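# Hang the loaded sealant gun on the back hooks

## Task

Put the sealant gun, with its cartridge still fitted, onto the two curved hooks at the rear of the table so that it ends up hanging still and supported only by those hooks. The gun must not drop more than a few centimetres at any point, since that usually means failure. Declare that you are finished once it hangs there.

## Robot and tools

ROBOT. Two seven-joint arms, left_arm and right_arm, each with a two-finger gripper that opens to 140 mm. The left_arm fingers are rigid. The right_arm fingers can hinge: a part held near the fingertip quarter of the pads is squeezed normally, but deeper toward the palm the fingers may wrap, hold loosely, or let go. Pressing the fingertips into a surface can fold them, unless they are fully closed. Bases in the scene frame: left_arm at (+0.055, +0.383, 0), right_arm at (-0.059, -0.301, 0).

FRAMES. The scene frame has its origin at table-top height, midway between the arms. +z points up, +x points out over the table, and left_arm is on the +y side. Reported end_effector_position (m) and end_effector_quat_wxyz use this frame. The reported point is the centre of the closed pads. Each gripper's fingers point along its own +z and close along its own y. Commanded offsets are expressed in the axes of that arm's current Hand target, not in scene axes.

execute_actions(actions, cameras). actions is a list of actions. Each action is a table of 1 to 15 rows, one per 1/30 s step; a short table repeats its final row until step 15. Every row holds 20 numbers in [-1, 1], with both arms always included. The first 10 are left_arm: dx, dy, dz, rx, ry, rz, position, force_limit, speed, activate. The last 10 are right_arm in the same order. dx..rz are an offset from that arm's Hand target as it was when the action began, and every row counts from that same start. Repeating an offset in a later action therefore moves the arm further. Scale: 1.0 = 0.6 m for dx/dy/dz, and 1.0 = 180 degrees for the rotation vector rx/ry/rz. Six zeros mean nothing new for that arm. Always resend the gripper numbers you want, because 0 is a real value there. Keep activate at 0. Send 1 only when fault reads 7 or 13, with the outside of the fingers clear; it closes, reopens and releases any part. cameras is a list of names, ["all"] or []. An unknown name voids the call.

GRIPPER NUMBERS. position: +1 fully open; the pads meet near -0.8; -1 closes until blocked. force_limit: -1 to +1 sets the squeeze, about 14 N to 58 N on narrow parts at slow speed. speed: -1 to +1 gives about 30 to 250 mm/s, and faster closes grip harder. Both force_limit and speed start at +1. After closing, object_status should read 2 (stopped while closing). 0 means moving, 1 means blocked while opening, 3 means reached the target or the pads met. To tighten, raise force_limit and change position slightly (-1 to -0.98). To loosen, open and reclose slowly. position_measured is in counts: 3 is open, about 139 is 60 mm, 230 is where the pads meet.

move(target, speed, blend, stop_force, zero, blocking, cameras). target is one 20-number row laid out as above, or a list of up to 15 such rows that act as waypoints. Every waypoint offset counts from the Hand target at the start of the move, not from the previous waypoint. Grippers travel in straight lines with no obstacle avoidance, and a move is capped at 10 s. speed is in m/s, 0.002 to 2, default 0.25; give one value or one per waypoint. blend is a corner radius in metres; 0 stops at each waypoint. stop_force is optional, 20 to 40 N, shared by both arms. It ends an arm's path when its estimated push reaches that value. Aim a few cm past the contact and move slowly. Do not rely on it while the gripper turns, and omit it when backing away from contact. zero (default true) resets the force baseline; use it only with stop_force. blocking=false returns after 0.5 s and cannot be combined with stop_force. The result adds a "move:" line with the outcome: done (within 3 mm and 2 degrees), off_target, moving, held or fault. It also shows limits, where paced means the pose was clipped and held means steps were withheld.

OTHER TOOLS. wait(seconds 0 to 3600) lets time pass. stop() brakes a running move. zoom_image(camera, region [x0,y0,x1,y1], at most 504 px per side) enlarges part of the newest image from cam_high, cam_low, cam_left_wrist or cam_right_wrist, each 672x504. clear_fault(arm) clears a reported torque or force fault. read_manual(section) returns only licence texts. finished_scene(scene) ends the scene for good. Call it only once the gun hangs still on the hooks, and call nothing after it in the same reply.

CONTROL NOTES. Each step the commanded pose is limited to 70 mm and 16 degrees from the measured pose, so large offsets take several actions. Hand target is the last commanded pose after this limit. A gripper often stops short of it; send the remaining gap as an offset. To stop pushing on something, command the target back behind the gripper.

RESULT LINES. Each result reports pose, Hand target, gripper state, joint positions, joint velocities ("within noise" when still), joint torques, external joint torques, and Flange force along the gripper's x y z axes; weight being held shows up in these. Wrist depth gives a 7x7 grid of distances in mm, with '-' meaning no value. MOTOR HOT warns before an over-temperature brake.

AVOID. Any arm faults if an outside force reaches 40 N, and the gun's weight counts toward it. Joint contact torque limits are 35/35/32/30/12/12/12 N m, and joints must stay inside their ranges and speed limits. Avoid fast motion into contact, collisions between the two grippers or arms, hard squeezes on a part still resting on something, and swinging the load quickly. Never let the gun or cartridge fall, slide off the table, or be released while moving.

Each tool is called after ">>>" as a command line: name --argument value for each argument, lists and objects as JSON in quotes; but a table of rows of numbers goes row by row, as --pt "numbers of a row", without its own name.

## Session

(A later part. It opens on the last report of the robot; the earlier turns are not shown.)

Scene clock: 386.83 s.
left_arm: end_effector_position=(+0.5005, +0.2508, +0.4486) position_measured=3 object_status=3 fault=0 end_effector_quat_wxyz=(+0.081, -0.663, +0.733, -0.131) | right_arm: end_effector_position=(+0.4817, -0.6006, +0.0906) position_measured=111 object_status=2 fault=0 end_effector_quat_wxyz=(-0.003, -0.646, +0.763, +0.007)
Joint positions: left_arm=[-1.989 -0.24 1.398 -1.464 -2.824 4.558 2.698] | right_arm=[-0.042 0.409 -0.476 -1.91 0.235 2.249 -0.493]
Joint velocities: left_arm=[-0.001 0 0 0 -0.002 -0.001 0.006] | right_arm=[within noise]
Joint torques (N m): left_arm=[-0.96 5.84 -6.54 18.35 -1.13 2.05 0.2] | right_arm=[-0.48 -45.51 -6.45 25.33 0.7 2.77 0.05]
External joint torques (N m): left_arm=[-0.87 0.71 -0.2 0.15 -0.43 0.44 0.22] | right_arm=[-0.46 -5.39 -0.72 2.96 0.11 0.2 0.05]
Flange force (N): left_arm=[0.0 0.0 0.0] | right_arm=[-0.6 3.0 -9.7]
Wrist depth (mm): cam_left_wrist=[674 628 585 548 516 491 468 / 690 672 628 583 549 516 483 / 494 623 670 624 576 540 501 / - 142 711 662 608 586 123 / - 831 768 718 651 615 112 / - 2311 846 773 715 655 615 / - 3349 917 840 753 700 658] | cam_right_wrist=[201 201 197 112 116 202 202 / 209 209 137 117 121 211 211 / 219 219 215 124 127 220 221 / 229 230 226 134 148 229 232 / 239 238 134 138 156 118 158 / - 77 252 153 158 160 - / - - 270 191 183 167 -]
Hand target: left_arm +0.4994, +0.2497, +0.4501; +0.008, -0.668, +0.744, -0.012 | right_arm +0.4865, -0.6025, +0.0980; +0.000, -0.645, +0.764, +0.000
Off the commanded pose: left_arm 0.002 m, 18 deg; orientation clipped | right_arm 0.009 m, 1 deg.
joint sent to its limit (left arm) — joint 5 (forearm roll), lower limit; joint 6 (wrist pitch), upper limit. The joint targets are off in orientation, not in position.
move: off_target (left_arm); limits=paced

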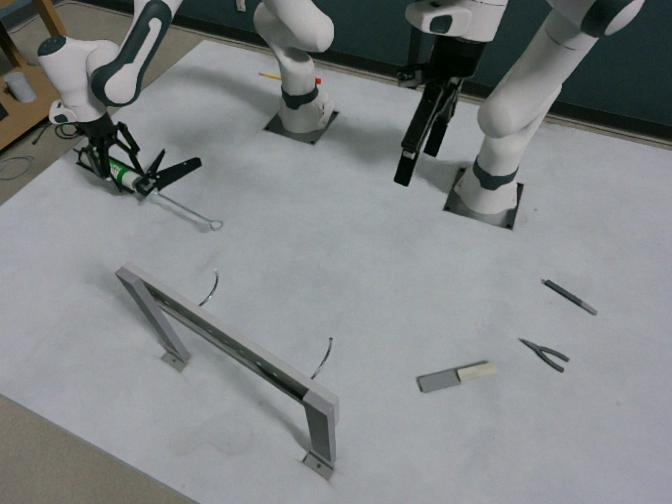

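>>> move --target '[0.567,-0.315,0.312,0.491,0,0,1,1,1,0,0,0,0,0,0,0,-1,0,-1,0]' --speed 0.3 --cameras '["cam_high"]'

Scene clock: 410.73 s.
left_arm: end_effector_position=(+0.6560, -0.1103, +0.2708) position_measured=3 object_status=3 fault=0 end_effector_quat_wxyz=(+0.475, -0.471, +0.526, -0.526) | right_arm: end_effector_position=(+0.4817, -0.6006, +0.0906) position_measured=111 object_status=2 fault=0 end_effector_quat_wxyz=(-0.003, -0.646, +0.763, +0.007)
Joint positions: left_arm=[-1.985 1.656 1.401 -1.588 -2.661 3.451 0.984] | right_arm=[-0.042 0.409 -0.476 -1.91 0.235 2.249 -0.493]
Joint velocities: left_arm=[0 0.001 0 0 -0.002 -0.003 -0.005] | right_arm=[within noise]
Joint torques (N m): left_arm=[-1.02 -35.32 29.14 -2.15 2.8 1.19 -0.28] | right_arm=[-0.5 -45.47 -6.46 25.32 0.7 2.77 0.1]
External joint torques (N m): left_arm=[-0.96 1.25 -1.42 -0.61 -0.25 -0.22 -0.18] | right_arm=[-0.27 -5.02 -0.51 2.8 0.11 0.17 0.09]
Flange force (N): left_arm=[-6.2 3.1 -4.8] | right_arm=[-0.9 2.6 -9.1]
Wrist depth (mm): cam_left_wrist=[4916 3788 - - 298 294 297 / 3349 3398 304 302 304 497 365 / - 3349 - 318 1819 2201 369 / - 125 - 369 4201 624 123 / - 3040 - - - 576 112 / - - - - - 542 431 / - - - 470 506 516 457] | cam_right_wrist=[200 201 197 112 116 201 202 / 209 209 138 117 121 210 211 / 219 219 215 124 127 221 220 / 230 230 226 134 148 229 231 / 239 238 134 139 156 118 159 / - 77 252 152 159 160 - / - - 271 190 183 167 -]
Hand target: left_arm +0.6561, -0.1102, +0.2700; +0.472, -0.473, +0.525, -0.528 | right_arm +0.4865, -0.6025, +0.0980; +0.000, -0.645, +0.764, +0.000
Off the commanded pose: left_arm 0.001 m, 1 deg | right_arm 0.009 m, 1 deg.
move: done; limits=paced

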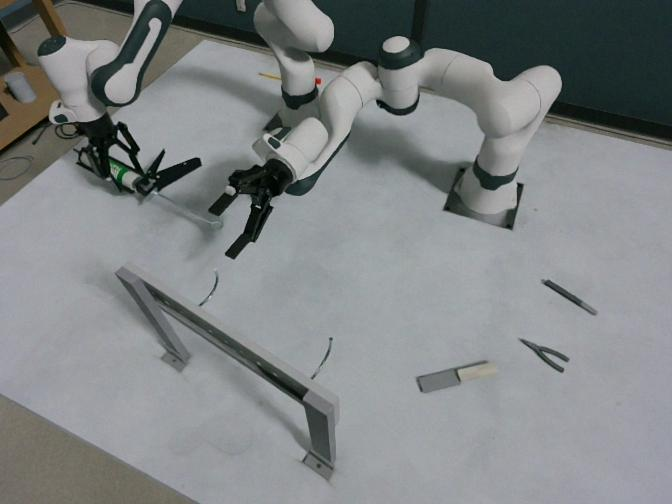

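>>> move --target '[-0.1,-0.1,-0.03,-0.5,0,0,1,1,1,0,0,0,0,0,0,0,-1,0,-1,0]' --speed 0.3

Scene clock: 428.50 s.
left_arm: end_effector_position=(+0.6428, -0.0499, +0.3298) position_measured=3 object_status=3 fault=0 end_effector_quat_wxyz=(+0.043, -0.652, +0.712, -0.256) | right_arm: end_effector_position=(+0.4817, -0.6006, +0.0906) position_measured=111 object_status=2 fault=0 end_effector_quat_wxyz=(-0.003, -0.646, +0.763, +0.007)
Joint positions: left_arm=[-0.522 0.864 -0.459 -0.504 -2.753 4.43 2.501] | right_arm=[-0.042 0.409 -0.476 -1.91 0.235 2.249 -0.493]
Joint velocities: left_arm=[0.001 0.002 -0.003 0 0.002 0 0.006] | right_arm=[within noise]
Joint torques (N m): left_arm=[-0.24 -48.04 -5.82 17.41 -0.45 1.25 0.13] | right_arm=[-0.49 -45.5 -6.43 25.31 0.7 2.78 0.09]
External joint torques (N m): left_arm=[-0.15 1.33 -1.08 0.06 0.33 0.4 0.16] | right_arm=[-0.31 -5.34 -0.56 2.93 0.11 0.21 0.08]
Flange force (N): left_arm=[0.0 0.0 0.0] | right_arm=[-0.9 3.0 -9.6]
Wrist depth (mm): cam_left_wrist=[244 578 549 495 448 409 379 / 246 315 438 502 459 416 381 / - 307 572 516 465 425 383 / - 142 591 530 477 440 123 / - 611 606 539 485 441 112 / - 343 616 548 494 448 416 / - 357 605 565 508 461 426] | cam_right_wrist=[201 201 197 112 115 202 202 / 209 209 138 117 121 210 211 / 219 220 215 123 127 221 220 / 229 230 225 134 148 229 231 / 239 238 135 139 156 118 158 / - 77 253 152 158 159 - / - - 270 191 182 167 -]
Hand target: left_arm +0.6446, -0.0484, +0.3297; +0.019, -0.667, +0.734, -0.122 | right_arm +0.4865, -0.6025, +0.0980; +0.000, -0.645, +0.764, +0.000
Off the commanded pose: left_arm 0.002 m, 30 deg; orientation clipped | right_arm 0.009 m, 1 deg.
elbow stopped short (left arm): the move would have taken joint 4 (elbow) straighter than the controller allows.
move: off_target (left_arm); limits=paced

>>> move --target '[-0.201,0.2315,-0.197,0,-0.5,0,1,1,1,0,0,0,0,0,0,0,-1,0,-1,0]' --speed 0.25 --cameras '["cam_high"]'

Scene clock: 467.77 s.
left_arm: end_effector_position=(+0.5008, +0.0999, +0.4009) position_measured=3 object_status=3 fault=0 end_effector_quat_wxyz=(+0.651, -0.406, +0.613, +0.188) | right_arm: end_effector_position=(+0.4817, -0.6006, +0.0906) position_measured=111 object_status=2 fault=0 end_effector_quat_wxyz=(-0.003, -0.646, +0.763, +0.007)
Joint positions: left_arm=[-1.783 1.232 1.362 -1.262 -2.824 4.559 2.765] | right_arm=[-0.042 0.409 -0.476 -1.91 0.235 2.249 -0.493]
Joint velocities: left_arm=[0 0 -0.001 0 -0.001 0 0.006] | right_arm=[within noise]
Joint torques (N m): left_arm=[-0.93 -41.43 22.15 7.08 2.51 0.8 0.16] | right_arm=[-0.48 -45.51 -6.45 25.29 0.7 2.78 0.11]
External joint torques (N m): left_arm=[-0.74 1.15 -1.25 -0.56 -0.33 0.4 0.22] | right_arm=[-0.42 -5.21 -0.67 2.79 0.11 0.18 0.11]
Flange force (N): left_arm=[1.9 4.1 -0.3] | right_arm=[-0.8 3.2 -9.4]
Wrist depth (mm): cam_left_wrist=[- - - 2751 - - - / 3301 2818 - - - - - / - 4443 - - 2243 2027 - / - 132 - - - - 123 / - 3081 - - - - 107 / - - 3349 2222 2382 - - / - 1879 2358 2222 - - -] | cam_right_wrist=[201 200 197 112 116 202 202 / 209 209 138 117 121 211 211 / 219 219 215 124 127 220 221 / 229 229 225 134 148 228 231 / 239 238 135 139 156 119 158 / - 77 253 152 158 160 - / - - 270 191 183 167 -]
Hand target: left_arm +0.4996, +0.0996, +0.3996; +0.602, -0.484, +0.568, +0.282 | right_arm +0.4865, -0.6025, +0.0980; +0.000, -0.645, +0.764, +0.000
Off the commanded pose: left_arm 0.002 m, 34 deg; orientation clipped | right_arm 0.009 m, 1 deg.
elbow stopped short (left arm): the move would have taken joint 4 (elbow) straighter than the controller allows.
joint sent to its limit (left arm) — joint 5 (forearm roll), lower limit; joint 6 (wrist pitch), upper limit. The joint targets are off in orientation, not in position.
move: off_target (left_arm); limits=paced

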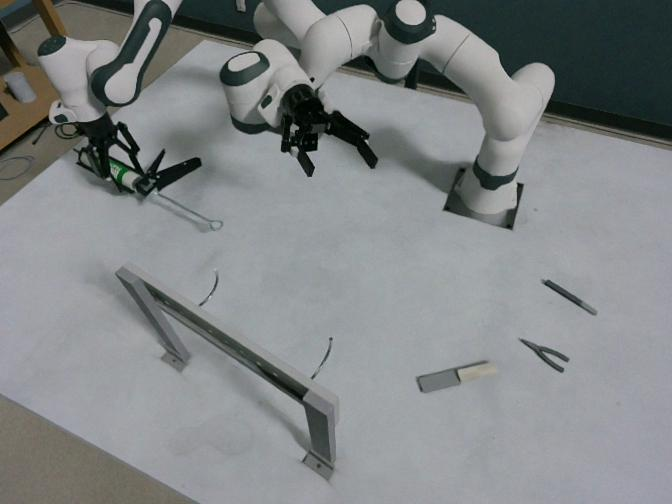

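>>> move --target '[0.181,-0.2935,-0.1135,0.375,0.446,-0.267,1,1,1,0,0,0,0,0,0,0,-1,0,-1,0]' --speed 0.25 --cameras '["cam_high"]'

Scene clock: 489.53 s.
left_arm: end_effector_position=(+0.6492, -0.0507, +0.3494) position_measured=3 object_status=3 fault=0 end_effector_quat_wxyz=(+0.302, -0.341, +0.672, -0.584) | right_arm: end_effector_position=(+0.4817, -0.6006, +0.0906) position_measured=111 object_status=2 fault=0 end_effector_quat_wxyz=(-0.003, -0.646, +0.763, +0.007)
Joint positions: left_arm=[-2.19 1.289 1.65 -2.319 -2.824 2.386 1.63] | right_arm=[-0.042 0.409 -0.476 -1.91 0.235 2.249 -0.493]
Joint velocities: left_arm=[0 -0.002 -0.001 0 -0.001 0.002 -0.005] | right_arm=[within noise]
Joint torques (N m): left_arm=[-0.23 -19.4 26.94 6.84 -0.13 0 -0.25] | right_arm=[-0.53 -45.48 -6.41 25.33 0.7 2.78 0.08]
External joint torques (N m): left_arm=[-0.06 1.07 -1.64 -0.4 -0.25 -0.18 -0.15] | right_arm=[-0.45 -5.21 -0.61 2.87 0.11 0.19 0.08]
Flange force (N): left_arm=[0.3 4.9 0.7] | right_arm=[-0.6 2.8 -9.4]
Wrist depth (mm): cam_left_wrist=[3727 3727 5777 1572 2009 594 435 / - 4716 - 1737 1384 544 413 / - 3916 - 340 367 386 398 / - 142 - - - 2311 123 / - 3851 4716 - 349 2139 112 / - - 3501 - - 2180 499 / - 3668 4814 336 - 2432 532] | cam_right_wrist=[200 200 197 112 116 202 202 / 209 209 137 117 121 210 211 / 219 220 216 123 127 220 221 / 229 230 225 134 148 229 231 / 238 238 134 139 156 118 158 / - 77 252 152 158 160 - / - - 269 191 183 166 -]
Hand target: left_arm +0.6496, -0.0502, +0.3497; +0.327, -0.327, +0.627, -0.627 | right_arm +0.4865, -0.6025, +0.0980; +0.000, -0.645, +0.764, +0.000
Off the commanded pose: left_arm 0.001 m, 8 deg | right_arm 0.009 m, 1 deg.
joint sent to its limit (left arm) — joint 5 (forearm roll), lower limit. The joint targets are off in orientation, not in position.
move: off_target (left_arm)

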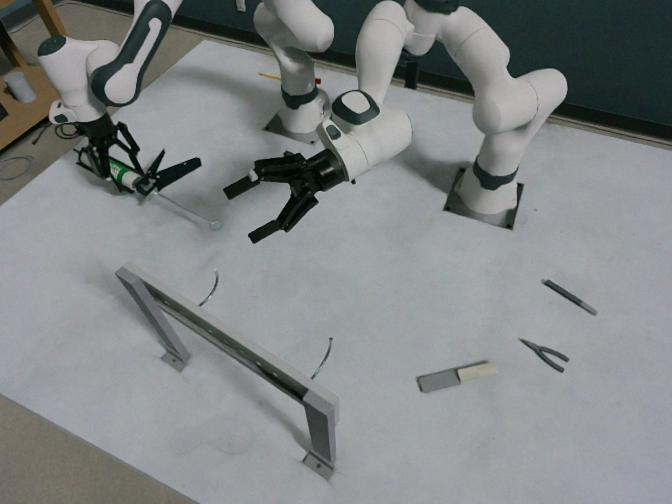

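>>> move --target '[0.211,0,-0.1575,0,0.36,0,1,1,1,0,0,0,0,0,0,0,-1,0,-1,0]' --speed 0.25

Scene clock: 504.23 s.
left_arm: end_effector_position=(+0.5004, -0.0996, +0.3500) position_measured=3 object_status=3 fault=0 end_effector_quat_wxyz=(-0.061, +0.057, +0.705, -0.705) | right_arm: end_effector_position=(+0.4817, -0.6006, +0.0906) position_measured=111 object_status=2 fault=0 end_effector_quat_wxyz=(-0.003, -0.646, +0.763, +0.007)
Joint positions: left_arm=[-1.669 1.171 1.562 -2.278 -2.6 0.852 1.916] | right_arm=[-0.042 0.409 -0.476 -1.91 0.235 2.249 -0.493]
Joint velocities: left_arm=[0.001 0 0.001 -0.001 -0.001 -0.004 0.005] | right_arm=[within noise]
Joint torques (N m): left_arm=[-0.21 -24.97 25.5 8.65 -3.15 -1.16 0.08] | right_arm=[-0.5 -45.51 -6.41 25.29 0.7 2.77 0.11]
External joint torques (N m): left_arm=[-0.18 1.02 -1.81 0.16 -0.07 -0.29 0.18] | right_arm=[-0.28 -5.13 -0.47 2.83 0.1 0.18 0.11]
Flange force (N): left_arm=[-2.1 4.5 0.1] | right_arm=[-1.0 2.8 -9.3]
Wrist depth (mm): cam_left_wrist=[- 403 413 517 - 814 475 / 3122 4916 - 489 599 594 504 / 2687 4443 - 649 2222 642 462 / - 124 4621 - 2687 859 123 / - 5023 4716 - - 800 112 / - 4916 3788 3501 - 748 553 / - 3916 - 4279 4201 789 582] | cam_right_wrist=[200 201 197 112 115 202 202 / 209 209 137 117 121 210 212 / 219 220 215 124 127 221 221 / 230 229 225 134 148 229 231 / 238 239 134 138 156 118 158 / - 77 252 152 161 159 - / - - 269 190 183 167 -]
Hand target: left_arm +0.4996, -0.0999, +0.3498; -0.060, +0.060, +0.704, -0.705 | right_arm +0.4865, -0.6025, +0.0980; +0.000, -0.645, +0.764, +0.000
Off the commanded pose: left_arm 0.001 m, 0 deg | right_arm 0.009 m, 1 deg.
move: done

>>> move --target '[0,0,-0.08,-0.385,-0.385,-0.385,1,1,1,0,0,0,0,0,0,0,-1,0,-1,0]' --speed 0.25 --cameras '["cam_high"]'

Scene clock: 521.00 s.
left_arm: end_effector_position=(+0.5082, -0.0531, +0.3494) position_measured=3 object_status=3 fault=0 end_effector_quat_wxyz=(+0.000, -0.642, +0.766, -0.001) | right_arm: end_effector_position=(+0.4817, -0.6006, +0.0906) position_measured=111 object_status=2 fault=0 end_effector_quat_wxyz=(-0.003, -0.646, +0.763, +0.007)
Joint positions: left_arm=[-1.655 1.252 2.028 -1.347 -1.328 1.073 0.022] | right_arm=[-0.042 0.409 -0.476 -1.91 0.235 2.249 -0.493]
Joint velocities: left_arm=[0 -0.001 0 0 0.001 0 -0.007] | right_arm=[within noise]
Joint torques (N m): left_arm=[-0.23 -38.05 24.35 3.31 0.62 2.33 -0.13] | right_arm=[-0.48 -45.51 -6.42 25.27 0.69 2.78 0.09]
External joint torques (N m): left_arm=[-0.12 0.61 -1.44 0.55 -0.03 -0.25 -0.13] | right_arm=[-0.26 -5.32 -0.51 2.91 0.1 0.2 0.09]
Flange force (N): left_arm=[2.6 -3.5 -0.3] | right_arm=[-1.1 3.0 -9.6]
Wrist depth (mm): cam_left_wrist=[429 429 430 430 433 428 431 / 458 459 461 457 459 459 460 / 497 485 492 490 493 489 483 / - 142 529 526 523 529 123 / - 572 571 575 572 572 112 / 571 631 628 633 621 628 633 / - 688 684 684 678 684 686] | cam_right_wrist=[200 201 197 112 116 202 202 / 209 209 138 117 121 211 210 / 218 218 216 123 127 221 221 / 230 229 225 134 148 228 232 / 239 239 134 139 157 118 158 / - 77 252 152 159 160 - / - - 270 191 183 167 -]
Hand target: left_arm +0.5077, -0.0526, +0.3498; +0.000, -0.645, +0.764, +0.000 | right_arm +0.4865, -0.6025, +0.0980; +0.000, -0.645, +0.764, +0.000
Off the commanded pose: left_arm 0.001 m, 0 deg | right_arm 0.009 m, 1 deg.
move: done

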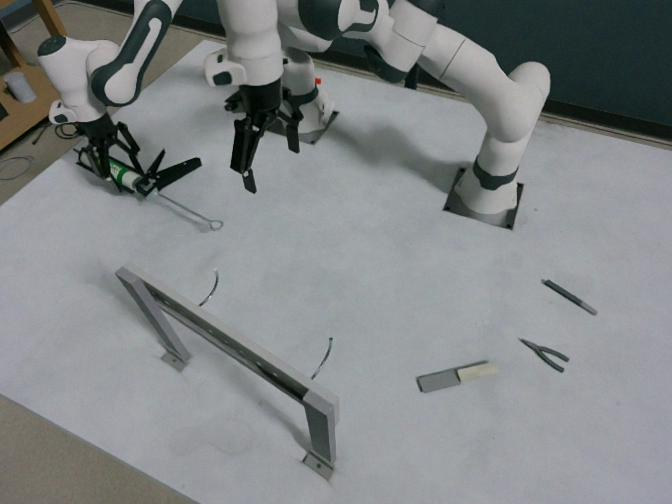

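>>> move --target '[-0.58,-0.2,-0.25,0,0,0,1,1,1,0,0,0,0,0,0,0,-1,0,-1,0]' --speed 0.3

Scene clock: 528.80 s.
left_arm: end_effector_position=(+0.6849, +0.2688, +0.4981) position_measured=3 object_status=3 fault=0 end_effector_quat_wxyz=(+0.017, -0.641, +0.767, -0.023) | right_arm: end_effector_position=(+0.4817, -0.6006, +0.0906) position_measured=111 object_status=2 fault=0 end_effector_quat_wxyz=(-0.003, -0.646, +0.763, +0.007)
Joint positions: left_arm=[-0.604 0.84 1.683 -0.504 -1.266 0.951 0.239] | right_arm=[-0.042 0.409 -0.476 -1.91 0.235 2.249 -0.493]
Joint velocities: left_arm=[0.001 0 0.001 0 0.001 0.001 -0.006] | right_arm=[within noise]
Joint torques (N m): left_arm=[-0.27 -42.78 9.8 3.51 0.85 2.6 -0.19] | right_arm=[-0.49 -45.52 -6.42 25.3 0.71 2.77 0.07]
External joint torques (N m): left_arm=[-0.15 -0.22 -1.34 0.55 0.33 -0.07 -0.19] | right_arm=[-0.46 -5.35 -0.68 2.91 0.12 0.2 0.07]
Flange force (N): left_arm=[0.0 0.0 0.0] | right_arm=[-0.7 3.1 -9.6]
Wrist depth (mm): cam_left_wrist=[285 583 586 581 566 562 555 / 322 401 618 616 599 597 582 / 317 398 670 655 642 626 608 / - 142 718 698 692 680 123 / - - 786 760 743 745 112 / 2180 2063 853 840 811 802 783 / - 2288 2243 921 2180 1958 -] | cam_right_wrist=[201 201 198 112 115 202 202 / 209 209 137 117 121 210 211 / 220 219 215 124 127 221 221 / 230 230 225 134 148 229 232 / 239 238 134 139 156 118 158 / - 77 253 152 159 160 - / - - 270 190 182 166 -]
Hand target: left_arm +0.6848, +0.2701, +0.4997; +0.000, -0.645, +0.764, +0.000 | right_arm +0.4865, -0.6025, +0.0980; +0.000, -0.645, +0.764, +0.000
Off the commanded pose: left_arm 0.002 m, 3 deg | right_arm 0.009 m, 1 deg.
elbow stopped short (left arm): the move would have taken joint 4 (elbow) straighter than the controller allows.
move: off_target (left_arm)

>>> move --target '[0.345,0.339,0.25,0,0,0,1,1,1,0,0,0,0,0,0,0,-1,0,-1,0]' --speed 0.3

Scene clock: 535.70 s.
left_arm: end_effector_position=(+0.4478, +0.1009, +0.3497) position_measured=3 object_status=3 fault=0 end_effector_quat_wxyz=(-0.001, -0.643, +0.766, +0.003) | right_arm: end_effector_position=(+0.4817, -0.6006, +0.0906) position_measured=111 object_status=2 fault=0 end_effector_quat_wxyz=(-0.003, -0.646, +0.763, +0.007)
Joint positions: left_arm=[-1.842 1.376 2.223 -1.881 -1.127 1.032 0.42] | right_arm=[-0.042 0.409 -0.476 -1.91 0.235 2.249 -0.493]
Joint velocities: left_arm=[-0.001 -0.001 0 0 -0.002 0.003 -0.002] | right_arm=[within noise]
Joint torques (N m): left_arm=[-0.59 -26.57 24.12 5.83 0.3 2.83 -0.14] | right_arm=[-0.49 -45.52 -6.4 25.3 0.7 2.78 0.09]
External joint torques (N m): left_arm=[-0.45 1.1 -0.97 -0.53 -0.34 0.32 -0.15] | right_arm=[-0.25 -5.27 -0.47 2.87 0.11 0.2 0.09]
Flange force (N): left_arm=[0.6 1.7 5.3] | right_arm=[-1.1 3.0 -9.5]
Wrist depth (mm): cam_left_wrist=[424 422 428 427 431 433 430 / 453 455 458 457 460 458 467 / 485 480 489 489 493 487 484 / - 142 535 532 531 529 123 / - 566 575 578 576 579 112 / 621 626 619 628 633 635 631 / - 692 684 688 696 690 698] | cam_right_wrist=[200 200 197 112 115 201 202 / 209 209 138 117 121 210 211 / 219 219 215 124 127 220 221 / 230 230 226 134 148 229 232 / 238 239 134 139 156 118 162 / - 76 253 152 158 160 - / - - 270 191 183 167 -]
Hand target: left_arm +0.4493, +0.1005, +0.3498; +0.000, -0.645, +0.764, +0.000 | right_arm +0.4865, -0.6025, +0.0980; +0.000, -0.645, +0.764, +0.000
Off the commanded pose: left_arm 0.002 m, 0 deg | right_arm 0.009 m, 1 deg.
move: done

>>> move --target '[0,0,0,0,0,0.7,1,1,1,0,0,0,0,0,0,0,-1,0,-1,0]' --speed 0.6

>>> move --target '[0,0,0,0,0,0.4,1,1,1,0,0,0,0,0,0,0,-1,0,-1,0]' --speed 0.6

Scene clock: 560.23 s.
left_arm: end_effector_position=(+0.4485, +0.0988, +0.3501) position_measured=3 object_status=3 fault=0 end_effector_quat_wxyz=(-0.001, +0.386, +0.922, -0.002) | right_arm: end_effector_position=(+0.4817, -0.6006, +0.0906) position_measured=111 object_status=2 fault=0 end_effector_quat_wxyz=(-0.003, -0.646, +0.763, +0.007)
Joint positions: left_arm=[-2.376 0.672 2.085 -1.963 -0.575 1.585 2.211] | right_arm=[-0.042 0.409 -0.476 -1.91 0.235 2.249 -0.493]
Joint velocities: left_arm=[-0.001 -0.001 0 0 0 0 0.004] | right_arm=[within noise]
Joint torques (N m): left_arm=[-0.89 -6.48 16.08 19.65 1.23 2.81 0.24] | right_arm=[-0.57 -45.51 -6.41 25.32 0.7 2.77 0.12]
External joint torques (N m): left_arm=[-0.87 -0.31 -0.92 -0.57 0.36 0.36 0.24] | right_arm=[-0.5 -5.15 -0.61 2.84 0.1 0.18 0.12]
Flange force (N): left_arm=[0.2 -0.1 2.9] | right_arm=[-0.6 2.7 -9.3]
Wrist depth (mm): cam_left_wrist=[431 429 432 425 428 426 425 / 458 460 458 455 458 454 457 / 491 487 490 491 486 480 479 / - 143 531 526 523 526 123 / - 579 575 566 571 566 112 / 631 628 633 628 624 619 616 / - 690 692 688 664 684 684] | cam_right_wrist=[201 200 197 112 116 201 202 / 209 209 138 117 121 211 210 / 219 219 215 123 127 221 221 / 229 229 226 134 148 229 232 / 239 239 134 139 156 118 162 / - 76 252 152 159 160 - / - - 270 191 183 167 -]
Hand target: left_arm +0.4493, +0.1005, +0.3498; +0.000, +0.388, +0.921, +0.000 | right_arm +0.4865, -0.6025, +0.0980; +0.000, -0.645, +0.764, +0.000
Off the commanded pose: left_arm 0.002 m, 0 deg | right_arm 0.009 m, 1 deg.
move: done; limits=paced

Scene clock: 562.83 s.
left_arm: end_effector_position=(+0.4499, +0.0993, +0.3497) position_measured=3 object_status=3 fault=0 end_effector_quat_wxyz=(-0.052, +0.824, +0.564, +0.012) | right_arm: end_effector_position=(+0.4817, -0.6006, +0.0906) position_measured=111 object_status=2 fault=0 end_effector_quat_wxyz=(-0.003, -0.646, +0.763, +0.007)
Joint positions: left_arm=[-2.857 0.239 2.285 -1.887 -0.115 1.643 2.992] | right_arm=[-0.042 0.409 -0.476 -1.91 0.235 2.249 -0.493]
Joint velocities: left_arm=[0.001 0 0 0 0.001 -0.001 0.007] | right_arm=[within noise]
Joint torques (N m): left_arm=[-0.97 12.8 4.25 24.29 1.47 2.05 0.11] | right_arm=[-0.46 -45.5 -6.39 25.29 0.7 2.78 0.09]
External joint torques (N m): left_arm=[-0.96 -0.69 -1.3 0.3 0.39 -0.22 0.12] | right_arm=[-0.35 -5.2 -0.56 2.81 0.1 0.19 0.08]
Flange force (N): left_arm=[-3.3 6.4 -2.0] | right_arm=[-0.9 3.1 -9.4]
Wrist depth (mm): cam_left_wrist=[462 450 444 437 425 420 413 / 484 479 472 460 454 447 435 / 515 500 495 487 478 468 454 / - 142 529 516 507 504 123 / - 579 564 554 545 531 112 / 638 630 615 596 582 562 558 / - 656 660 640 624 610 596] | cam_right_wrist=[201 200 198 112 115 202 202 / 209 209 137 117 121 210 211 / 219 219 215 123 127 220 220 / 229 230 226 134 148 229 232 / 238 238 134 139 156 118 158 / - 77 253 152 159 160 - / - - 269 190 182 167 -]
Hand target: left_arm +0.4493, +0.1005, +0.3498; +0.000, +0.856, +0.517, +0.000 | right_arm +0.4865, -0.6025, +0.0980; +0.000, -0.645, +0.764, +0.000
Off the commanded pose: left_arm 0.001 m, 9 deg | right_arm 0.009 m, 1 deg.
joint sent to its limit (left arm) — joint 1 (waist), lower limit; joint 7 (wrist roll), upper limit. The joint targets are off in orientation, not in position.
move: off_target (left_arm); limits=paced

>>> move --target '[0,0,0,0,0,-0.45,1,1,1,0,0,0,0,0,0,0,-1,0,-1,0]' --speed 0.6

>>> move --target '[0,0,0,0,0,-0.65,1,1,1,0,0,0,0,0,0,0,-1,0,-1,0]' --speed 0.6

Scene clock: 573.23 s.
left_arm: end_effector_position=(+0.4501, +0.1021, +0.3494) position_measured=3 object_status=3 fault=0 end_effector_quat_wxyz=(+0.000, +0.318, +0.948, +0.001) | right_arm: end_effector_position=(+0.4817, -0.6006, +0.0906) position_measured=111 object_status=2 fault=0 end_effector_quat_wxyz=(-0.003, -0.646, +0.763, +0.007)
Joint positions: left_arm=[-2.412 0.635 2.097 -1.97 -0.536 1.609 2.041] | right_arm=[-0.042 0.409 -0.476 -1.91 0.235 2.249 -0.493]
Joint velocities: left_arm=[0.001 -0.001 -0.002 0 0.001 -0.001 -0.006] | right_arm=[within noise]
Joint torques (N m): left_arm=[-0.24 -3.76 14.44 21.1 0.52 2.2 -0.2] | right_arm=[-0.5 -45.53 -6.46 25.34 0.7 2.77 0.09]
External joint torques (N m): left_arm=[-0.18 0.76 -1.61 0.33 -0.35 -0.25 -0.2] | right_arm=[-0.28 -5.21 -0.54 2.85 0.11 0.18 0.08]
Flange force (N): left_arm=[-4.2 -2.1 0.4] | right_arm=[-0.9 2.9 -9.4]
Wrist depth (mm): cam_left_wrist=[426 427 429 429 428 426 426 / 460 456 458 457 453 456 452 / 493 481 484 484 487 479 479 / - 142 529 530 523 524 123 / - 571 571 571 569 572 112 / 628 624 626 628 626 615 624 / - 690 690 676 682 680 1942] | cam_right_wrist=[200 201 197 112 116 202 202 / 209 209 137 117 121 211 211 / 219 219 215 123 127 220 221 / 229 230 225 134 148 229 231 / 238 239 134 141 156 118 158 / - 77 252 154 159 160 - / - - 269 191 183 166 -]
Hand target: left_arm +0.4493, +0.1005, +0.3498; +0.000, +0.315, +0.949, +0.000 | right_arm +0.4865, -0.6025, +0.0980; +0.000, -0.645, +0.764, +0.000
Off the commanded pose: left_arm 0.002 m, 0 deg | right_arm 0.009 m, 1 deg.
move: done; limits=paced

Scene clock: 577.10 s.
left_arm: end_effector_position=(+0.4497, +0.1022, +0.3497) position_measured=3 object_status=3 fault=0 end_effector_quat_wxyz=(+0.001, -0.644, +0.765, +0.001) | right_arm: end_effector_position=(+0.4817, -0.6006, +0.0906) position_measured=111 object_status=2 fault=0 end_effector_quat_wxyz=(-0.003, -0.646, +0.763, +0.007)
Joint positions: left_arm=[-1.894 1.311 2.189 -1.892 -1.077 1.104 0.391] | right_arm=[-0.042 0.409 -0.476 -1.91 0.235 2.249 -0.493]
Joint velocities: left_arm=[0 -0.001 0.002 0 -0.001 0 -0.004] | right_arm=[within noise]
Joint torques (N m): left_arm=[-0.59 -25.47 24.01 8.25 0.5 2.31 -0.16] | right_arm=[-0.51 -45.52 -6.44 25.28 0.69 2.78 0.06]
External joint torques (N m): left_arm=[-0.47 0.52 -1.33 0.35 -0.17 -0.23 -0.16] | right_arm=[-0.41 -5.38 -0.65 2.93 0.1 0.21 0.06]
Flange force (N): left_arm=[1.9 -1.3 1.5] | right_arm=[-0.8 3.1 -9.7]
Wrist depth (mm): cam_left_wrist=[427 428 428 427 429 429 434 / 454 458 458 456 459 459 458 / 486 478 487 490 490 485 482 / - 142 528 531 530 528 123 / - 571 569 576 579 573 112 / 616 626 626 624 624 631 630 / - 696 686 684 688 692 690] | cam_right_wrist=[200 200 197 112 115 202 202 / 209 209 138 117 121 210 210 / 219 219 215 123 127 221 221 / 229 229 226 134 148 229 231 / 239 239 134 140 161 118 158 / - 77 252 152 158 160 - / - - 269 190 183 167 -]
Hand target: left_arm +0.4493, +0.1005, +0.3498; +0.000, -0.645, +0.764, +0.000 | right_arm +0.4865, -0.6025, +0.0980; +0.000, -0.645, +0.764, +0.000
Off the commanded pose: left_arm 0.002 m, 0 deg | right_arm 0.009 m, 1 deg.
move: done; limits=paced

>>> move --pt "0 0 0 0 0 0.65 1 1 1 0 0 0 0 0 0 0 -1 0 -1 0" --speed 0.8

>>> move --target '[0,0,0,0,0,0.43,1,1,1,0,0,0,0,0,0,0,-1,0,-1,0]' --speed 0.8

>>> move --target '[-0.031,0.299,0,0,0,0,1,1,1,0,0,0,0,0,0,0,-1,0,-1,0]' --speed 0.3

Scene clock: 593.60 s.
left_arm: end_effector_position=(+0.4485, +0.0989, +0.3502) position_measured=3 object_status=3 fault=0 end_effector_quat_wxyz=(-0.001, +0.312, +0.950, -0.001) | right_arm: end_effector_position=(+0.4817, -0.6006, +0.0906) position_measured=111 object_status=2 fault=0 end_effector_quat_wxyz=(-0.003, -0.646, +0.763, +0.007)
Joint positions: left_arm=[-2.428 0.62 2.101 -1.968 -0.528 1.613 2.016] | right_arm=[-0.042 0.409 -0.476 -1.91 0.235 2.249 -0.493]
Joint velocities: left_arm=[0 0 0.001 0 0 0 0.006] | right_arm=[within noise]
Joint torques (N m): left_arm=[-0.95 -4.46 14.84 20.31 1.24 2.81 0.17] | right_arm=[-0.49 -45.51 -6.46 25.29 0.69 2.78 0.09]
External joint torques (N m): left_arm=[-0.81 -0.56 -0.78 -0.66 0.4 0.37 0.17] | right_arm=[-0.45 -5.13 -0.68 2.78 0.1 0.18 0.09]
Flange force (N): left_arm=[-0.2 0.2 2.8] | right_arm=[-0.7 3.0 -9.3]
Wrist depth (mm): cam_left_wrist=[429 427 429 427 428 425 424 / 461 456 458 458 456 452 453 / 494 486 493 489 486 479 479 / - 143 531 526 528 524 123 / - 573 576 565 571 569 112 / 626 626 628 621 621 621 616 / - 686 690 674 684 682 1975] | cam_right_wrist=[200 200 197 112 116 202 202 / 209 209 138 117 121 211 211 / 219 219 215 123 127 221 220 / 230 230 225 134 148 229 231 / 239 239 134 139 156 118 158 / - 76 252 159 159 159 - / - - 270 191 183 166 -]
Hand target: left_arm +0.4493, +0.1005, +0.3498; +0.000, +0.315, +0.949, +0.000 | right_arm +0.4865, -0.6025, +0.0980; +0.000, -0.645, +0.764, +0.000
Off the commanded pose: left_arm 0.002 m, 0 deg | right_arm 0.009 m, 1 deg.
move: done; limits=paced

Scene clock: 596.47 s.
left_arm: end_effector_position=(+0.4499, +0.0993, +0.3497) position_measured=3 object_status=3 fault=0 end_effector_quat_wxyz=(-0.036, +0.815, +0.578, +0.009) | right_arm: end_effector_position=(+0.4817, -0.6006, +0.0906) position_measured=111 object_status=2 fault=0 end_effector_quat_wxyz=(-0.003, -0.646, +0.763, +0.007)
Joint positions: left_arm=[-2.857 0.278 2.308 -1.919 -0.158 1.671 2.992] | right_arm=[-0.042 0.409 -0.476 -1.91 0.235 2.249 -0.493]
Joint velocities: left_arm=[-0.001 -0.001 0 0 0 -0.001 0.005] | right_arm=[within noise]
Joint torques (N m): left_arm=[-1 12.07 4.87 24.29 1.4 2.11 0.25] | right_arm=[-0.49 -45.54 -6.44 25.31 0.69 2.77 0.06]
External joint torques (N m): left_arm=[-0.97 -0.69 -1.38 0.36 0.37 -0.24 0.25] | right_arm=[-0.27 -5.09 -0.5 2.77 0.1 0.17 0.05]
Flange force (N): left_arm=[-3.2 5.9 -1.7] | right_arm=[-0.9 2.9 -9.2]
Wrist depth (mm): cam_left_wrist=[452 440 438 431 429 422 417 / 478 473 465 456 451 443 445 / 506 493 495 487 480 471 464 / - 142 530 522 513 509 123 / - 575 576 559 551 545 112 / 628 626 616 599 594 586 569 / - 651 672 647 644 624 628] | cam_right_wrist=[200 200 197 112 115 202 202 / 208 209 138 117 121 210 211 / 219 220 216 123 127 221 221 / 229 230 225 134 148 229 231 / 238 238 134 139 156 118 158 / - 77 252 152 159 160 - / - - 270 191 183 167 -]
Hand target: left_arm +0.4493, +0.1005, +0.3498; +0.000, +0.839, +0.544, +0.000 | right_arm +0.4865, -0.6025, +0.0980; +0.000, -0.645, +0.764, +0.000
Off the commanded pose: left_arm 0.001 m, 6 deg | right_arm 0.009 m, 1 deg.
joint sent to its limit (left arm) — joint 1 (waist), lower limit; joint 7 (wrist roll), upper limit. The joint targets are off in orientation, not in position.
move: off_target (left_arm); limits=paced

Scene clock: 599.23 s.
left_arm: end_effector_position=(+0.6042, +0.0098, +0.3495) position_measured=3 object_status=3 fault=0 end_effector_quat_wxyz=(+0.018, +0.841, +0.541, +0.001) | right_arm: end_effector_position=(+0.4817, -0.6006, +0.0906) position_measured=111 object_status=2 fault=0 end_effector_quat_wxyz=(-0.003, -0.646, +0.763, +0.007)
Joint positions: left_arm=[-2.857 -0.794 1.653 -1.27 0.803 1.455 2.572] | right_arm=[-0.042 0.409 -0.476 -1.91 0.235 2.249 -0.493]
Joint velocities: left_arm=[0 0.002 -0.001 -0.001 0 -0.001 -0.005] | right_arm=[within noise]
Joint torques (N m): left_arm=[-0.79 35.49 -20.95 15.46 1.24 2.35 -0.21] | right_arm=[-0.5 -45.49 -6.43 25.33 0.71 2.77 0.08]
External joint torques (N m): left_arm=[-0.46 -1.2 -0.31 0.01 0.36 -0.22 -0.21] | right_arm=[-0.31 -5.28 -0.54 2.95 0.12 0.2 0.08]
Flange force (N): left_arm=[-1.3 3.6 -0.1] | right_arm=[-0.8 2.7 -9.5]
Wrist depth (mm): cam_left_wrist=[424 426 427 433 431 438 438 / 455 458 458 467 468 473 460 / 486 489 494 506 509 504 459 / - 142 550 548 546 549 123 / - 591 588 592 602 606 112 / 640 642 655 668 670 674 684 / - 722 718 700 718 750 765] | cam_right_wrist=[200 200 197 112 116 202 202 / 209 209 138 117 121 210 210 / 219 219 215 123 127 221 221 / 230 230 226 134 148 229 232 / 239 239 134 139 156 118 160 / - 76 253 158 159 160 - / - - 270 190 183 166 -]
Hand target: left_arm +0.6054, +0.0102, +0.3497; +0.000, +0.839, +0.544, +0.000 | right_arm +0.4865, -0.6025, +0.0980; +0.000, -0.645, +0.764, +0.000
Off the commanded pose: left_arm 0.001 m, 2 deg | right_arm 0.009 m, 1 deg.
joint sent to its limit (left arm) — joint 1 (waist), lower limit. The joint targets still meet the commanded pose.
move: done

>>> move --target '[0,0,0,0,0,-0.55,1,1,1,0,0,0,0,0,0,0,-1,0,-1,0]' --speed 0.8

>>> move --target '[0,0,0,0,0,-0.53,1,1,1,0,0,0,0,0,0,0,-1,0,-1,0]' --speed 0.8

Scene clock: 607.67 s.
left_arm: end_effector_position=(+0.6042, +0.0097, +0.3495) position_measured=3 object_status=3 fault=0 end_effector_quat_wxyz=(+0.012, +0.135, +0.991, -0.013) | right_arm: end_effector_position=(+0.4817, -0.6006, +0.0906) position_measured=111 object_status=2 fault=0 end_effector_quat_wxyz=(-0.003, -0.646, +0.763, +0.007)
Joint positions: left_arm=[-2.858 -0.797 1.65 -1.27 0.807 1.453 0.842] | right_arm=[-0.042 0.409 -0.476 -1.91 0.235 2.249 -0.493]
Joint velocities: left_arm=[-0.001 0.001 0 0 -0.001 0 -0.006] | right_arm=[within noise]
Joint torques (N m): left_arm=[-0.72 35.36 -21 15.39 1.1 2.38 -0.23] | right_arm=[-0.45 -45.51 -6.41 25.27 0.69 2.78 0.07]
External joint torques (N m): left_arm=[-0.76 -0.82 -0.59 -0.09 0.35 -0.2 -0.22] | right_arm=[-0.43 -5.2 -0.66 2.8 0.1 0.19 0.07]
Flange force (N): left_arm=[-2.7 -2.2 -0.4] | right_arm=[-0.8 3.1 -9.4]
Wrist depth (mm): cam_left_wrist=[447 436 437 433 431 423 418 / 473 474 472 465 464 455 450 / 515 507 507 498 494 484 478 / - 143 548 550 541 530 123 / - 616 605 586 594 586 112 / 682 680 647 645 651 645 623 / - 753 700 - - - -] | cam_right_wrist=[200 200 197 112 115 202 202 / 209 210 138 117 121 211 211 / 219 219 214 124 127 220 221 / 230 230 225 134 148 229 233 / 239 239 134 139 156 118 158 / - 77 252 159 158 160 - / - - 270 191 183 167 -]
Hand target: left_arm +0.6054, +0.0102, +0.3497; +0.000, +0.132, +0.991, +0.000 | right_arm +0.4865, -0.6025, +0.0980; +0.000, -0.645, +0.764, +0.000
Off the commanded pose: left_arm 0.001 m, 2 deg | right_arm 0.009 m, 1 deg.
joint sent to its limit (left arm) — joint 1 (waist), lower limit. The joint targets still meet the commanded pose.
move: done; limits=paced

Scene clock: 611.77 s.
left_arm: end_effector_position=(+0.6041, +0.0097, +0.3495) position_measured=3 object_status=3 fault=0 end_effector_quat_wxyz=(-0.002, -0.642, +0.766, -0.018) | right_arm: end_effector_position=(+0.4817, -0.6006, +0.0906) position_measured=111 object_status=2 fault=0 end_effector_quat_wxyz=(-0.003, -0.646, +0.763, +0.007)
Joint positions: left_arm=[-2.858 -0.797 1.65 -1.27 0.807 1.453 -0.823] | right_arm=[-0.042 0.409 -0.476 -1.91 0.235 2.249 -0.493]
Joint velocities: left_arm=[0 0 0 0 0.001 -0.001 -0.007] | right_arm=[within noise]
Joint torques (N m): left_arm=[-0.68 35.44 -21.14 15.48 1.15 2.57 -0.22] | right_arm=[-0.48 -45.52 -6.46 25.29 0.7 2.77 0.07]
External joint torques (N m): left_arm=[-0.71 -0.91 -0.58 -0.11 0.35 -0.16 -0.22] | right_arm=[-0.41 -5.25 -0.67 2.83 0.11 0.19 0.07]
Flange force (N): left_arm=[2.2 -2.3 -0.1] | right_arm=[-0.8 3.1 -9.5]
Wrist depth (mm): cam_left_wrist=[446 446 439 437 436 430 431 / 476 470 471 463 463 458 454 / 502 500 503 495 491 482 476 / - 133 535 529 529 518 123 / - 579 576 564 569 562 112 / 624 608 630 616 610 605 599 / - 684 682 676 672 664 656] | cam_right_wrist=[200 201 197 112 116 202 202 / 209 209 138 117 121 210 211 / 219 219 215 123 127 220 221 / 230 230 225 134 148 228 231 / 238 238 134 139 156 119 158 / - 77 252 152 158 160 - / - - 270 191 183 167 -]
Hand target: left_arm +0.6054, +0.0102, +0.3497; +0.000, -0.645, +0.764, +0.000 | right_arm +0.4865, -0.6025, +0.0980; +0.000, -0.645, +0.764, +0.000
Off the commanded pose: left_arm 0.001 m, 2 deg | right_arm 0.009 m, 1 deg.
joint sent to its limit (left arm) — joint 1 (waist), lower limit. The joint targets still meet the commanded pose.
move: done; limits=paced

>>> move --target '[-0.09,-0.082,-0.05,0.25,0,0,1,1,1,0,0,0,0,0,0,0,-1,0,-1,0]' --speed 0.3

Scene clock: 623.10 s.
left_arm: end_effector_position=(+0.6628, +0.0553, +0.3796) position_measured=3 object_status=3 fault=0 end_effector_quat_wxyz=(+0.245, -0.596, +0.708, -0.291) | right_arm: end_effector_position=(+0.4817, -0.6006, +0.0906) position_measured=111 object_status=2 fault=0 end_effector_quat_wxyz=(-0.003, -0.646, +0.763, +0.007)
Joint positions: left_arm=[-2.103 -0.691 1.23 -2.082 1.397 2.156 -1.22] | right_arm=[-0.042 0.409 -0.476 -1.91 0.235 2.249 -0.493]
Joint velocities: left_arm=[0.001 -0.001 0 0 -0.001 -0.001 -0.006] | right_arm=[within noise]
Joint torques (N m): left_arm=[-0.23 10.66 -19.93 19.91 1.39 2.91 -0.24] | right_arm=[-0.54 -45.52 -6.45 25.3 0.7 2.78 0.08]
External joint torques (N m): left_arm=[-0.12 0.53 0.07 -0.8 0.37 0.4 -0.17] | right_arm=[-0.47 -5.04 -0.64 2.76 0.11 0.18 0.08]
Flange force (N): left_arm=[0.1 2.9 1.2] | right_arm=[-0.6 2.8 -9.1]
Wrist depth (mm): cam_left_wrist=[2009 1879 - 603 516 441 386 / 2334 1910 - 637 548 463 400 / 3040 1975 353 672 579 490 401 / - 132 375 729 603 530 123 / - - 404 561 637 541 112 / - - 414 2567 700 571 493 / - - - 2512 758 606 530] | cam_right_wrist=[200 201 197 112 116 202 202 / 209 209 138 117 121 211 211 / 219 219 215 124 127 220 221 / 229 230 225 134 148 229 232 / 238 239 134 139 156 118 158 / - 76 252 152 158 160 - / - - 269 191 183 167 -]
Hand target: left_arm +0.6631, +0.0551, +0.3796; +0.246, -0.596, +0.706, -0.292 | right_arm +0.4865, -0.6025, +0.0980; +0.000, -0.645, +0.764, +0.000
Off the commanded pose: left_arm 0.000 m, 0 deg | right_arm 0.009 m, 1 deg.
move: done

>>> move --target '[-0.09,-0.058,-0.058,0.25,0,0,1,1,1,0,0,0,0,0,0,0,-1,0,-1,0]' --speed 0.3 --cameras '["cam_left_wrist","cam_high"]'

Scene clock: 628.50 s.
left_arm: end_effector_position=(+0.6727, +0.1086, +0.4286) position_measured=3 object_status=3 fault=0 end_effector_quat_wxyz=(+0.456, -0.456, +0.543, -0.538) | right_arm: end_effector_position=(+0.4817, -0.6006, +0.0906) position_measured=111 object_status=2 fault=0 end_effector_quat_wxyz=(-0.003, -0.646, +0.763, +0.007)
Joint positions: left_arm=[-1.872 -0.89 1.206 -2.537 2.648 2.027 -1.976] | right_arm=[-0.042 0.409 -0.476 -1.91 0.235 2.249 -0.493]
Joint velocities: left_arm=[0 -0.001 0 0.001 -0.001 -0.002 -0.007] | right_arm=[within noise]
Joint torques (N m): left_arm=[-0.96 7.01 -19.62 16.53 1.21 -1.25 -0.24] | right_arm=[-0.48 -45.51 -6.45 25.3 0.7 2.78 0.08]
External joint torques (N m): left_arm=[-1.02 -0.83 0.57 -0.73 0.37 -0.24 -0.15] | right_arm=[-0.33 -5.32 -0.61 2.92 0.11 0.2 0.08]
Flange force (N): left_arm=[1.5 3.6 1.0] | right_arm=[-0.9 3.0 -9.6]
Wrist depth (mm): cam_left_wrist=[- - 3398 - 2334 302 1627 / - 3668 - - 2458 - 1777 / - 3727 3727 3610 2512 337 1879 / - 132 3788 3727 - - 123 / - 2567 3851 4360 - 374 107 / - - - - - 3081 2222 / - 2962 - - - 2101 -] | cam_right_wrist=[200 201 198 112 115 202 202 / 208 209 138 117 121 211 211 / 220 219 215 123 127 220 220 / 230 230 225 134 148 229 232 / 238 239 134 139 156 118 158 / - 77 252 153 164 160 - / - - 270 191 183 166 -]
Hand target: left_arm +0.6722, +0.1083, +0.4289; +0.456, -0.456, +0.541, -0.540 | right_arm +0.4865, -0.6025, +0.0980; +0.000, -0.645, +0.764, +0.000
Off the commanded pose: left_arm 0.001 m, 0 deg | right_arm 0.009 m, 1 deg.
move: done
cam_left_wrist: T_world_to_cam=[[0.00576, 0.01142, -0.99992, 0.43242], [-0.25064, 0.96803, 0.00961, 0.04973], [0.96806, 0.25057, 0.00844, -0.54569]] pos_world=[0.53823, 0.08365, 0.43651]
Images, in order (width x height): cam_high 672x504, cam_left_wrist 672x504.

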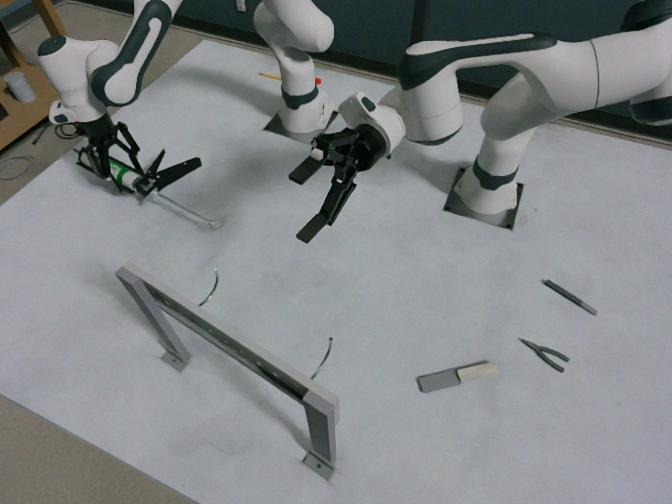

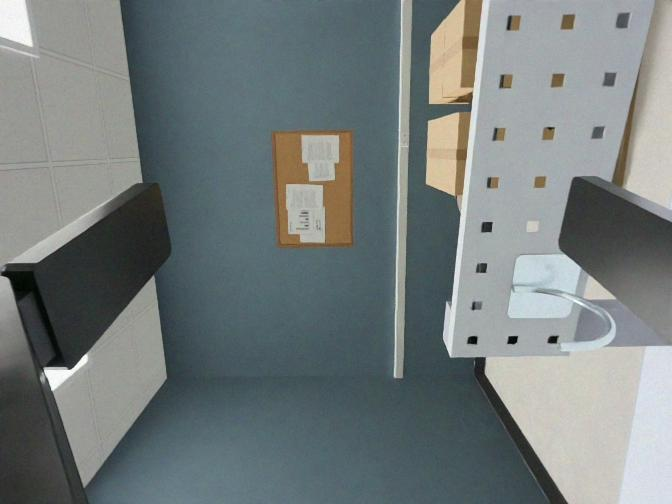

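>>> move --target '[-0.117,0.017,-0.226,-0.5,0,0,1,1,1,0,-0.783,0.195,-0.037,0,0,0,-1,0,-1,0]' --speed 0.15 --cameras '["cam_high","cam_low","cam_left_wrist","cam_right_wrist"]'

Scene clock: 643.83 s.
left_arm: end_effector_position=(+0.5513, +0.2003, +0.4188) position_measured=3 object_status=3 fault=0 end_effector_quat_wxyz=(+0.002, -0.647, +0.763, +0.000) | right_arm: end_effector_position=(+0.4452, -0.1228, +0.1142) position_measured=111 object_status=2 fault=0 end_effector_quat_wxyz=(-0.007, -0.649, +0.761, +0.002)
Joint positions: left_arm=[-2.142 -0.747 1.182 -1.603 0.707 1.335 -0.702] | right_arm=[0.697 0.116 -0.337 -2.22 0.049 2.313 0.465]
Joint velocities: left_arm=[within noise] | right_arm=[0.001 -0.001 0.001 0 0 0 0.007]
Joint torques (N m): left_arm=[-0.98 18.12 -20.2 16.4 0.78 2.48 0.2] | right_arm=[-0.75 -36.68 -1.15 25.58 0.76 2.81 0.14]
External joint torques (N m): left_arm=[-0.7 -1.04 0.42 0.09 0.03 -0.18 0.2] | right_arm=[-0.66 -4.34 0.03 3.51 0.22 0.33 0.14]
Flange force (N): left_arm=[0.6 -3.7 -0.4] | right_arm=[0.1 -0.4 -9.2]
Wrist depth (mm): cam_left_wrist=[507 508 502 506 500 499 496 / 539 539 536 532 526 531 531 / 575 568 578 575 569 557 559 / - 142 618 611 613 608 123 / - 680 670 670 666 666 112 / 738 731 729 727 731 734 715 / - 808 808 797 797 797 789] | cam_right_wrist=[226 226 223 112 115 226 225 / 236 235 138 117 121 233 234 / 245 245 241 123 127 245 243 / 256 255 251 134 148 253 255 / 264 263 134 139 159 119 158 / - 77 280 152 162 160 - / - - 295 193 183 167 -]
Hand target: left_arm +0.5504, +0.2004, +0.4188; +0.000, -0.645, +0.764, +0.000 | right_arm +0.4502, -0.1197, +0.1206; +0.000, -0.645, +0.764, +0.000
Off the commanded pose: left_arm 0.001 m, 0 deg | right_arm 0.009 m, 1 deg.
move: off_target (right_arm)
cam_left_wrist: T_world_to_cam=[[-0.98515, 0.17134, -0.01105, 0.5224], [0.1516, 0.89826, 0.4125, -0.44574], [0.0806, 0.4047, -0.91089, 0.39222]] pos_world=[0.5506, 0.15215, 0.54691]
cam_right_wrist: T_world_to_cam=[[-0.98498, 0.1725, -0.00814, 0.4736], [0.16516, 0.95477, 0.24727, 0.03129], [0.05042, 0.24221, -0.96891, 0.26465]] pos_world=[0.44797, -0.17567, 0.25255]

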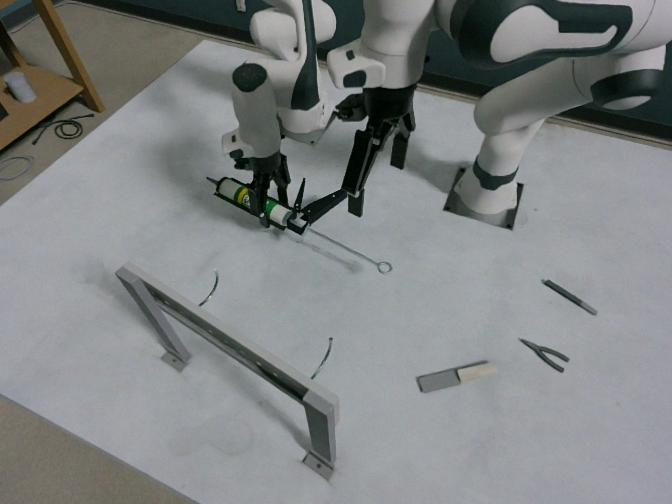

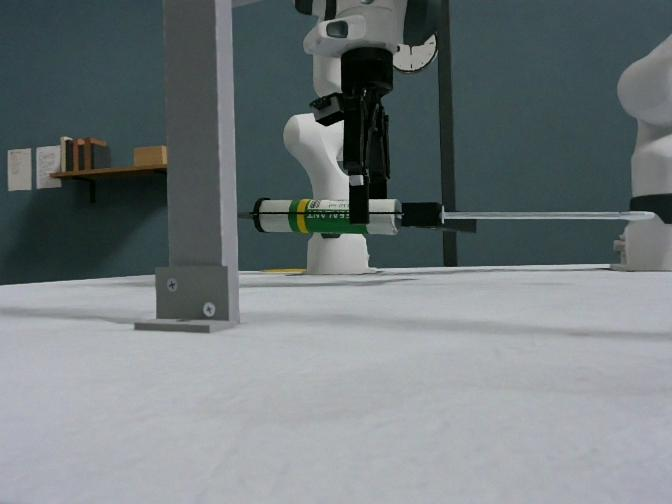

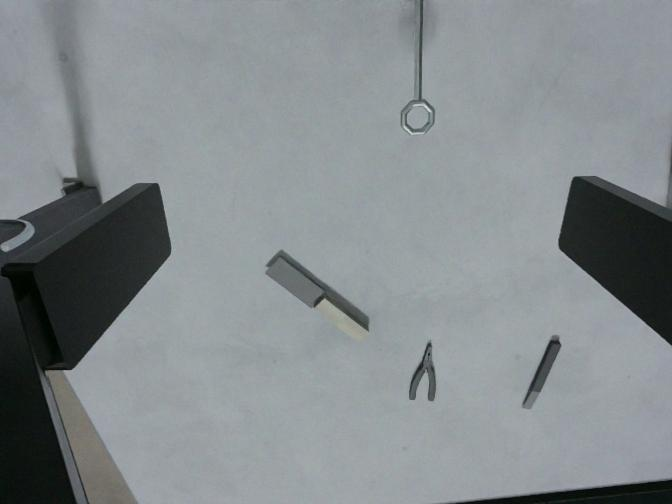

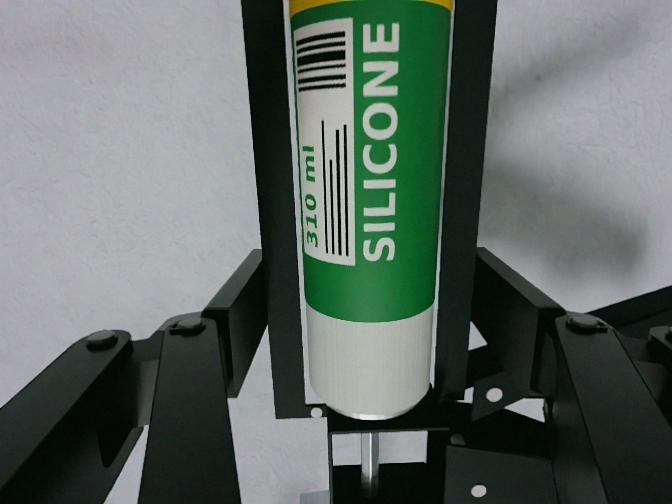

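>>> move --target '[0,0,0,0,0,0,1,1,1,0,0,0,0.131,0,0,0,-1,0,-1,0]' --speed 0.06 --cameras '["cam_low"]'

Scene clock: 651.67 s.
left_arm: end_effector_position=(+0.5512, +0.2003, +0.4187) position_measured=3 object_status=3 fault=0 end_effector_quat_wxyz=(+0.002, -0.646, +0.763, +0.000) | right_arm: end_effector_position=(+0.4445, -0.1217, +0.0382) position_measured=111 object_status=2 fault=0 end_effector_quat_wxyz=(-0.008, -0.644, +0.765, +0.002)
Joint positions: left_arm=[-2.142 -0.747 1.182 -1.603 0.707 1.335 -0.702] | right_arm=[0.671 0.262 -0.302 -2.256 0.124 2.488 0.429]
Joint velocities: left_arm=[within noise] | right_arm=[0.001 0 0.002 0 0 0.004 -0.007]
Joint torques (N m): left_arm=[-1.02 18.13 -20.27 16.42 0.78 2.45 0.13] | right_arm=[-1.15 -37.89 -1.81 21.69 1 3.37 -0.21]
External joint torques (N m): left_arm=[-0.97 -0.84 0.12 0.06 0 -0.18 0.13] | right_arm=[-1.23 -2.64 0.32 1.77 0.56 0.89 -0.21]
Flange force (N): left_arm=[1.2 -3.5 -0.8] | right_arm=[1.6 -0.9 -2.6]
Wrist depth (mm): cam_left_wrist=[504 504 499 502 496 500 496 / 542 525 537 530 529 530 529 / 576 573 575 571 573 562 559 / - 142 621 621 616 618 123 / - 678 678 672 674 660 112 / 745 734 727 738 724 720 709 / - 811 822 802 797 789 789] | cam_right_wrist=[157 157 132 110 113 157 156 / - 163 160 116 122 163 163 / 170 170 168 122 125 170 170 / 178 178 175 129 133 176 178 / 184 183 134 137 156 119 158 / - 76 193 146 158 159 - / - - 205 195 190 166 -]
Hand target: left_arm +0.5504, +0.2004, +0.4188; +0.000, -0.645, +0.764, +0.000 | right_arm +0.4502, -0.1197, +0.0420; +0.000, -0.645, +0.764, +0.000
Off the commanded pose: left_arm 0.001 m, 0 deg | right_arm 0.007 m, 1 deg.
move: off_target (right_arm)

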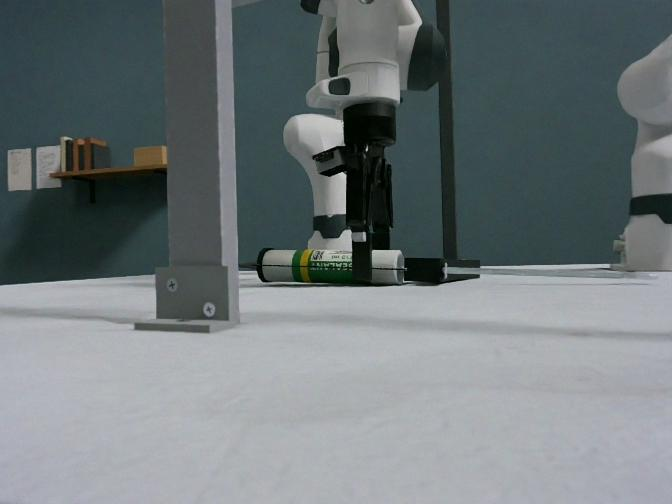

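>>> move --target '[0,0,0,0,0,0,1,1,1,0,0,0,0.006,0,0,0,-1,0,-1,0]' --speed 0.05

>>> execute_actions --actions '[[[0,0,0,0,0,0,1,1,1,0,0,0,0,0,0,0,1,0,-0.7,0]],[[0,0,0,0,0,0,1,1,1,0,0,0,0,0,0,0,1,0,-0.7,0]],[[0,0,0,0,0,0,1,1,1,0,0,0,0,0,0,0,1,0,-0.7,0]]]'

Scene clock: 657.50 s.
left_arm: end_effector_position=(+0.5512, +0.2003, +0.4187) position_measured=3 object_status=3 fault=0 end_effector_quat_wxyz=(+0.002, -0.646, +0.763, +0.000) | right_arm: end_effector_position=(+0.4466, -0.1208, +0.0374) position_measured=111 object_status=2 fault=0 end_effector_quat_wxyz=(-0.005, -0.644, +0.765, +0.001)
Joint positions: left_arm=[-2.142 -0.747 1.182 -1.603 0.707 1.335 -0.702] | right_arm=[0.666 0.266 -0.298 -2.256 0.127 2.497 0.425]
Joint velocities: left_arm=[within noise] | right_arm=[-0.005 -0.001 0.006 0.001 0 0.003 -0.004]
Joint torques (N m): left_arm=[-0.96 18.14 -20.25 16.44 0.77 2.46 0.16] | right_arm=[-1.48 -35.56 -1.56 20.68 0.98 3.33 0.03]
External joint torques (N m): left_arm=[-0.87 -0.88 0.16 0.11 0 -0.17 0.16] | right_arm=[-1.31 -0.16 0.81 0.78 0.54 0.84 0.03]
Flange force (N): left_arm=[1.0 -3.5 -0.8] | right_arm=[-0.2 -3.0 2.9]
Wrist depth (mm): cam_left_wrist=[508 507 503 500 499 498 492 / 540 541 539 536 534 531 531 / 578 572 581 571 566 561 553 / - 143 619 616 615 616 123 / - 678 680 672 656 660 112 / 738 748 734 724 731 729 720 / - 811 814 800 794 783 797] | cam_right_wrist=[156 156 132 112 115 156 156 / - 162 159 116 121 162 162 / 168 169 168 122 125 169 169 / 177 177 174 129 134 175 177 / 184 182 134 136 157 118 158 / - 77 191 145 158 159 - / - - 204 195 190 165 -]
Hand target: left_arm +0.5504, +0.2004, +0.4188; +0.000, -0.645, +0.764, +0.000 | right_arm +0.4502, -0.1197, +0.0384; +0.000, -0.645, +0.764, +0.000
Off the commanded pose: left_arm 0.001 m, 0 deg | right_arm 0.004 m, 1 deg.
move: off_target (right_arm)

Scene clock: 659.20 s.
left_arm: end_effector_position=(+0.5512, +0.2003, +0.4187) position_measured=3 object_status=3 fault=0 end_effector_quat_wxyz=(+0.002, -0.646, +0.763, +0.000) | right_arm: end_effector_position=(+0.4485, -0.1201, +0.0379) position_measured=3 object_status=3 fault=0 end_effector_quat_wxyz=(-0.002, -0.644, +0.765, +0.000)
Joint positions: left_arm=[-2.142 -0.747 1.182 -1.603 0.707 1.335 -0.702] | right_arm=[0.662 0.266 -0.294 -2.254 0.127 2.501 0.425]
Joint torques (N m): left_arm=[-0.99 18.1 -20.27 16.41 0.77 2.46 0.21] | right_arm=[-1.27 -35.94 -1.48 19.85 0.62 2.76 -0.13]
External joint torques (N m): left_arm=[-0.96 -0.85 0.12 0.03 0 -0.18 0.21] | right_arm=[-1.41 -0.37 0.58 -0.16 0.18 0.24 -0.13]
External joint torques at the end of the 1st action: left_arm=[-0.9 -0.87 0.14 0.15 0 -0.17 0.18] | right_arm=[-0.85 -0.33 0.45 -0.12 0.37 0.23 -0.12]
External joint torques at the end of the 2nd action: left_arm=[-1.16 -0.61 0.02 -0.05 0 -0.15 0.15] | right_arm=[-1.17 -0.43 0.73 -0.08 0.26 0.26 -0.1]
Flange force (N): left_arm=[1.0 -3.4 -0.8] | right_arm=[1.9 -0.2 0.9]
Flange force at the end of the 1st action (N): left_arm=[1.0 -3.7 -1.0] | right_arm=[1.3 0.0 0.9]
Flange force at the end of the 2nd action (N): left_arm=[1.6 -3.6 -0.9] | right_arm=[1.5 -0.1 0.9]
Wrist depth (mm): cam_left_wrist=[508 502 504 499 499 500 492 / 541 545 536 537 532 530 529 / 576 573 573 573 572 554 557 / - 142 623 615 610 606 123 / - 680 670 672 662 662 112 / 743 734 741 731 734 727 713 / - 819 816 802 797 786 789] | cam_right_wrist=[157 156 134 113 115 155 155 / - 163 161 118 119 162 162 / 170 170 169 124 125 169 169 / 178 177 176 132 132 177 175 / - 132 185 138 158 182 117 / - 194 196 156 156 189 123 / - 206 206 194 188 166 199]
Hand target: left_arm +0.5504, +0.2004, +0.4188; +0.000, -0.645, +0.764, +0.000 | right_arm +0.4502, -0.1197, +0.0384; +0.000, -0.645, +0.764, +0.000
Off the commanded pose: left_arm 0.001 m, 0 deg | right_arm 0.002 m, 0 deg.


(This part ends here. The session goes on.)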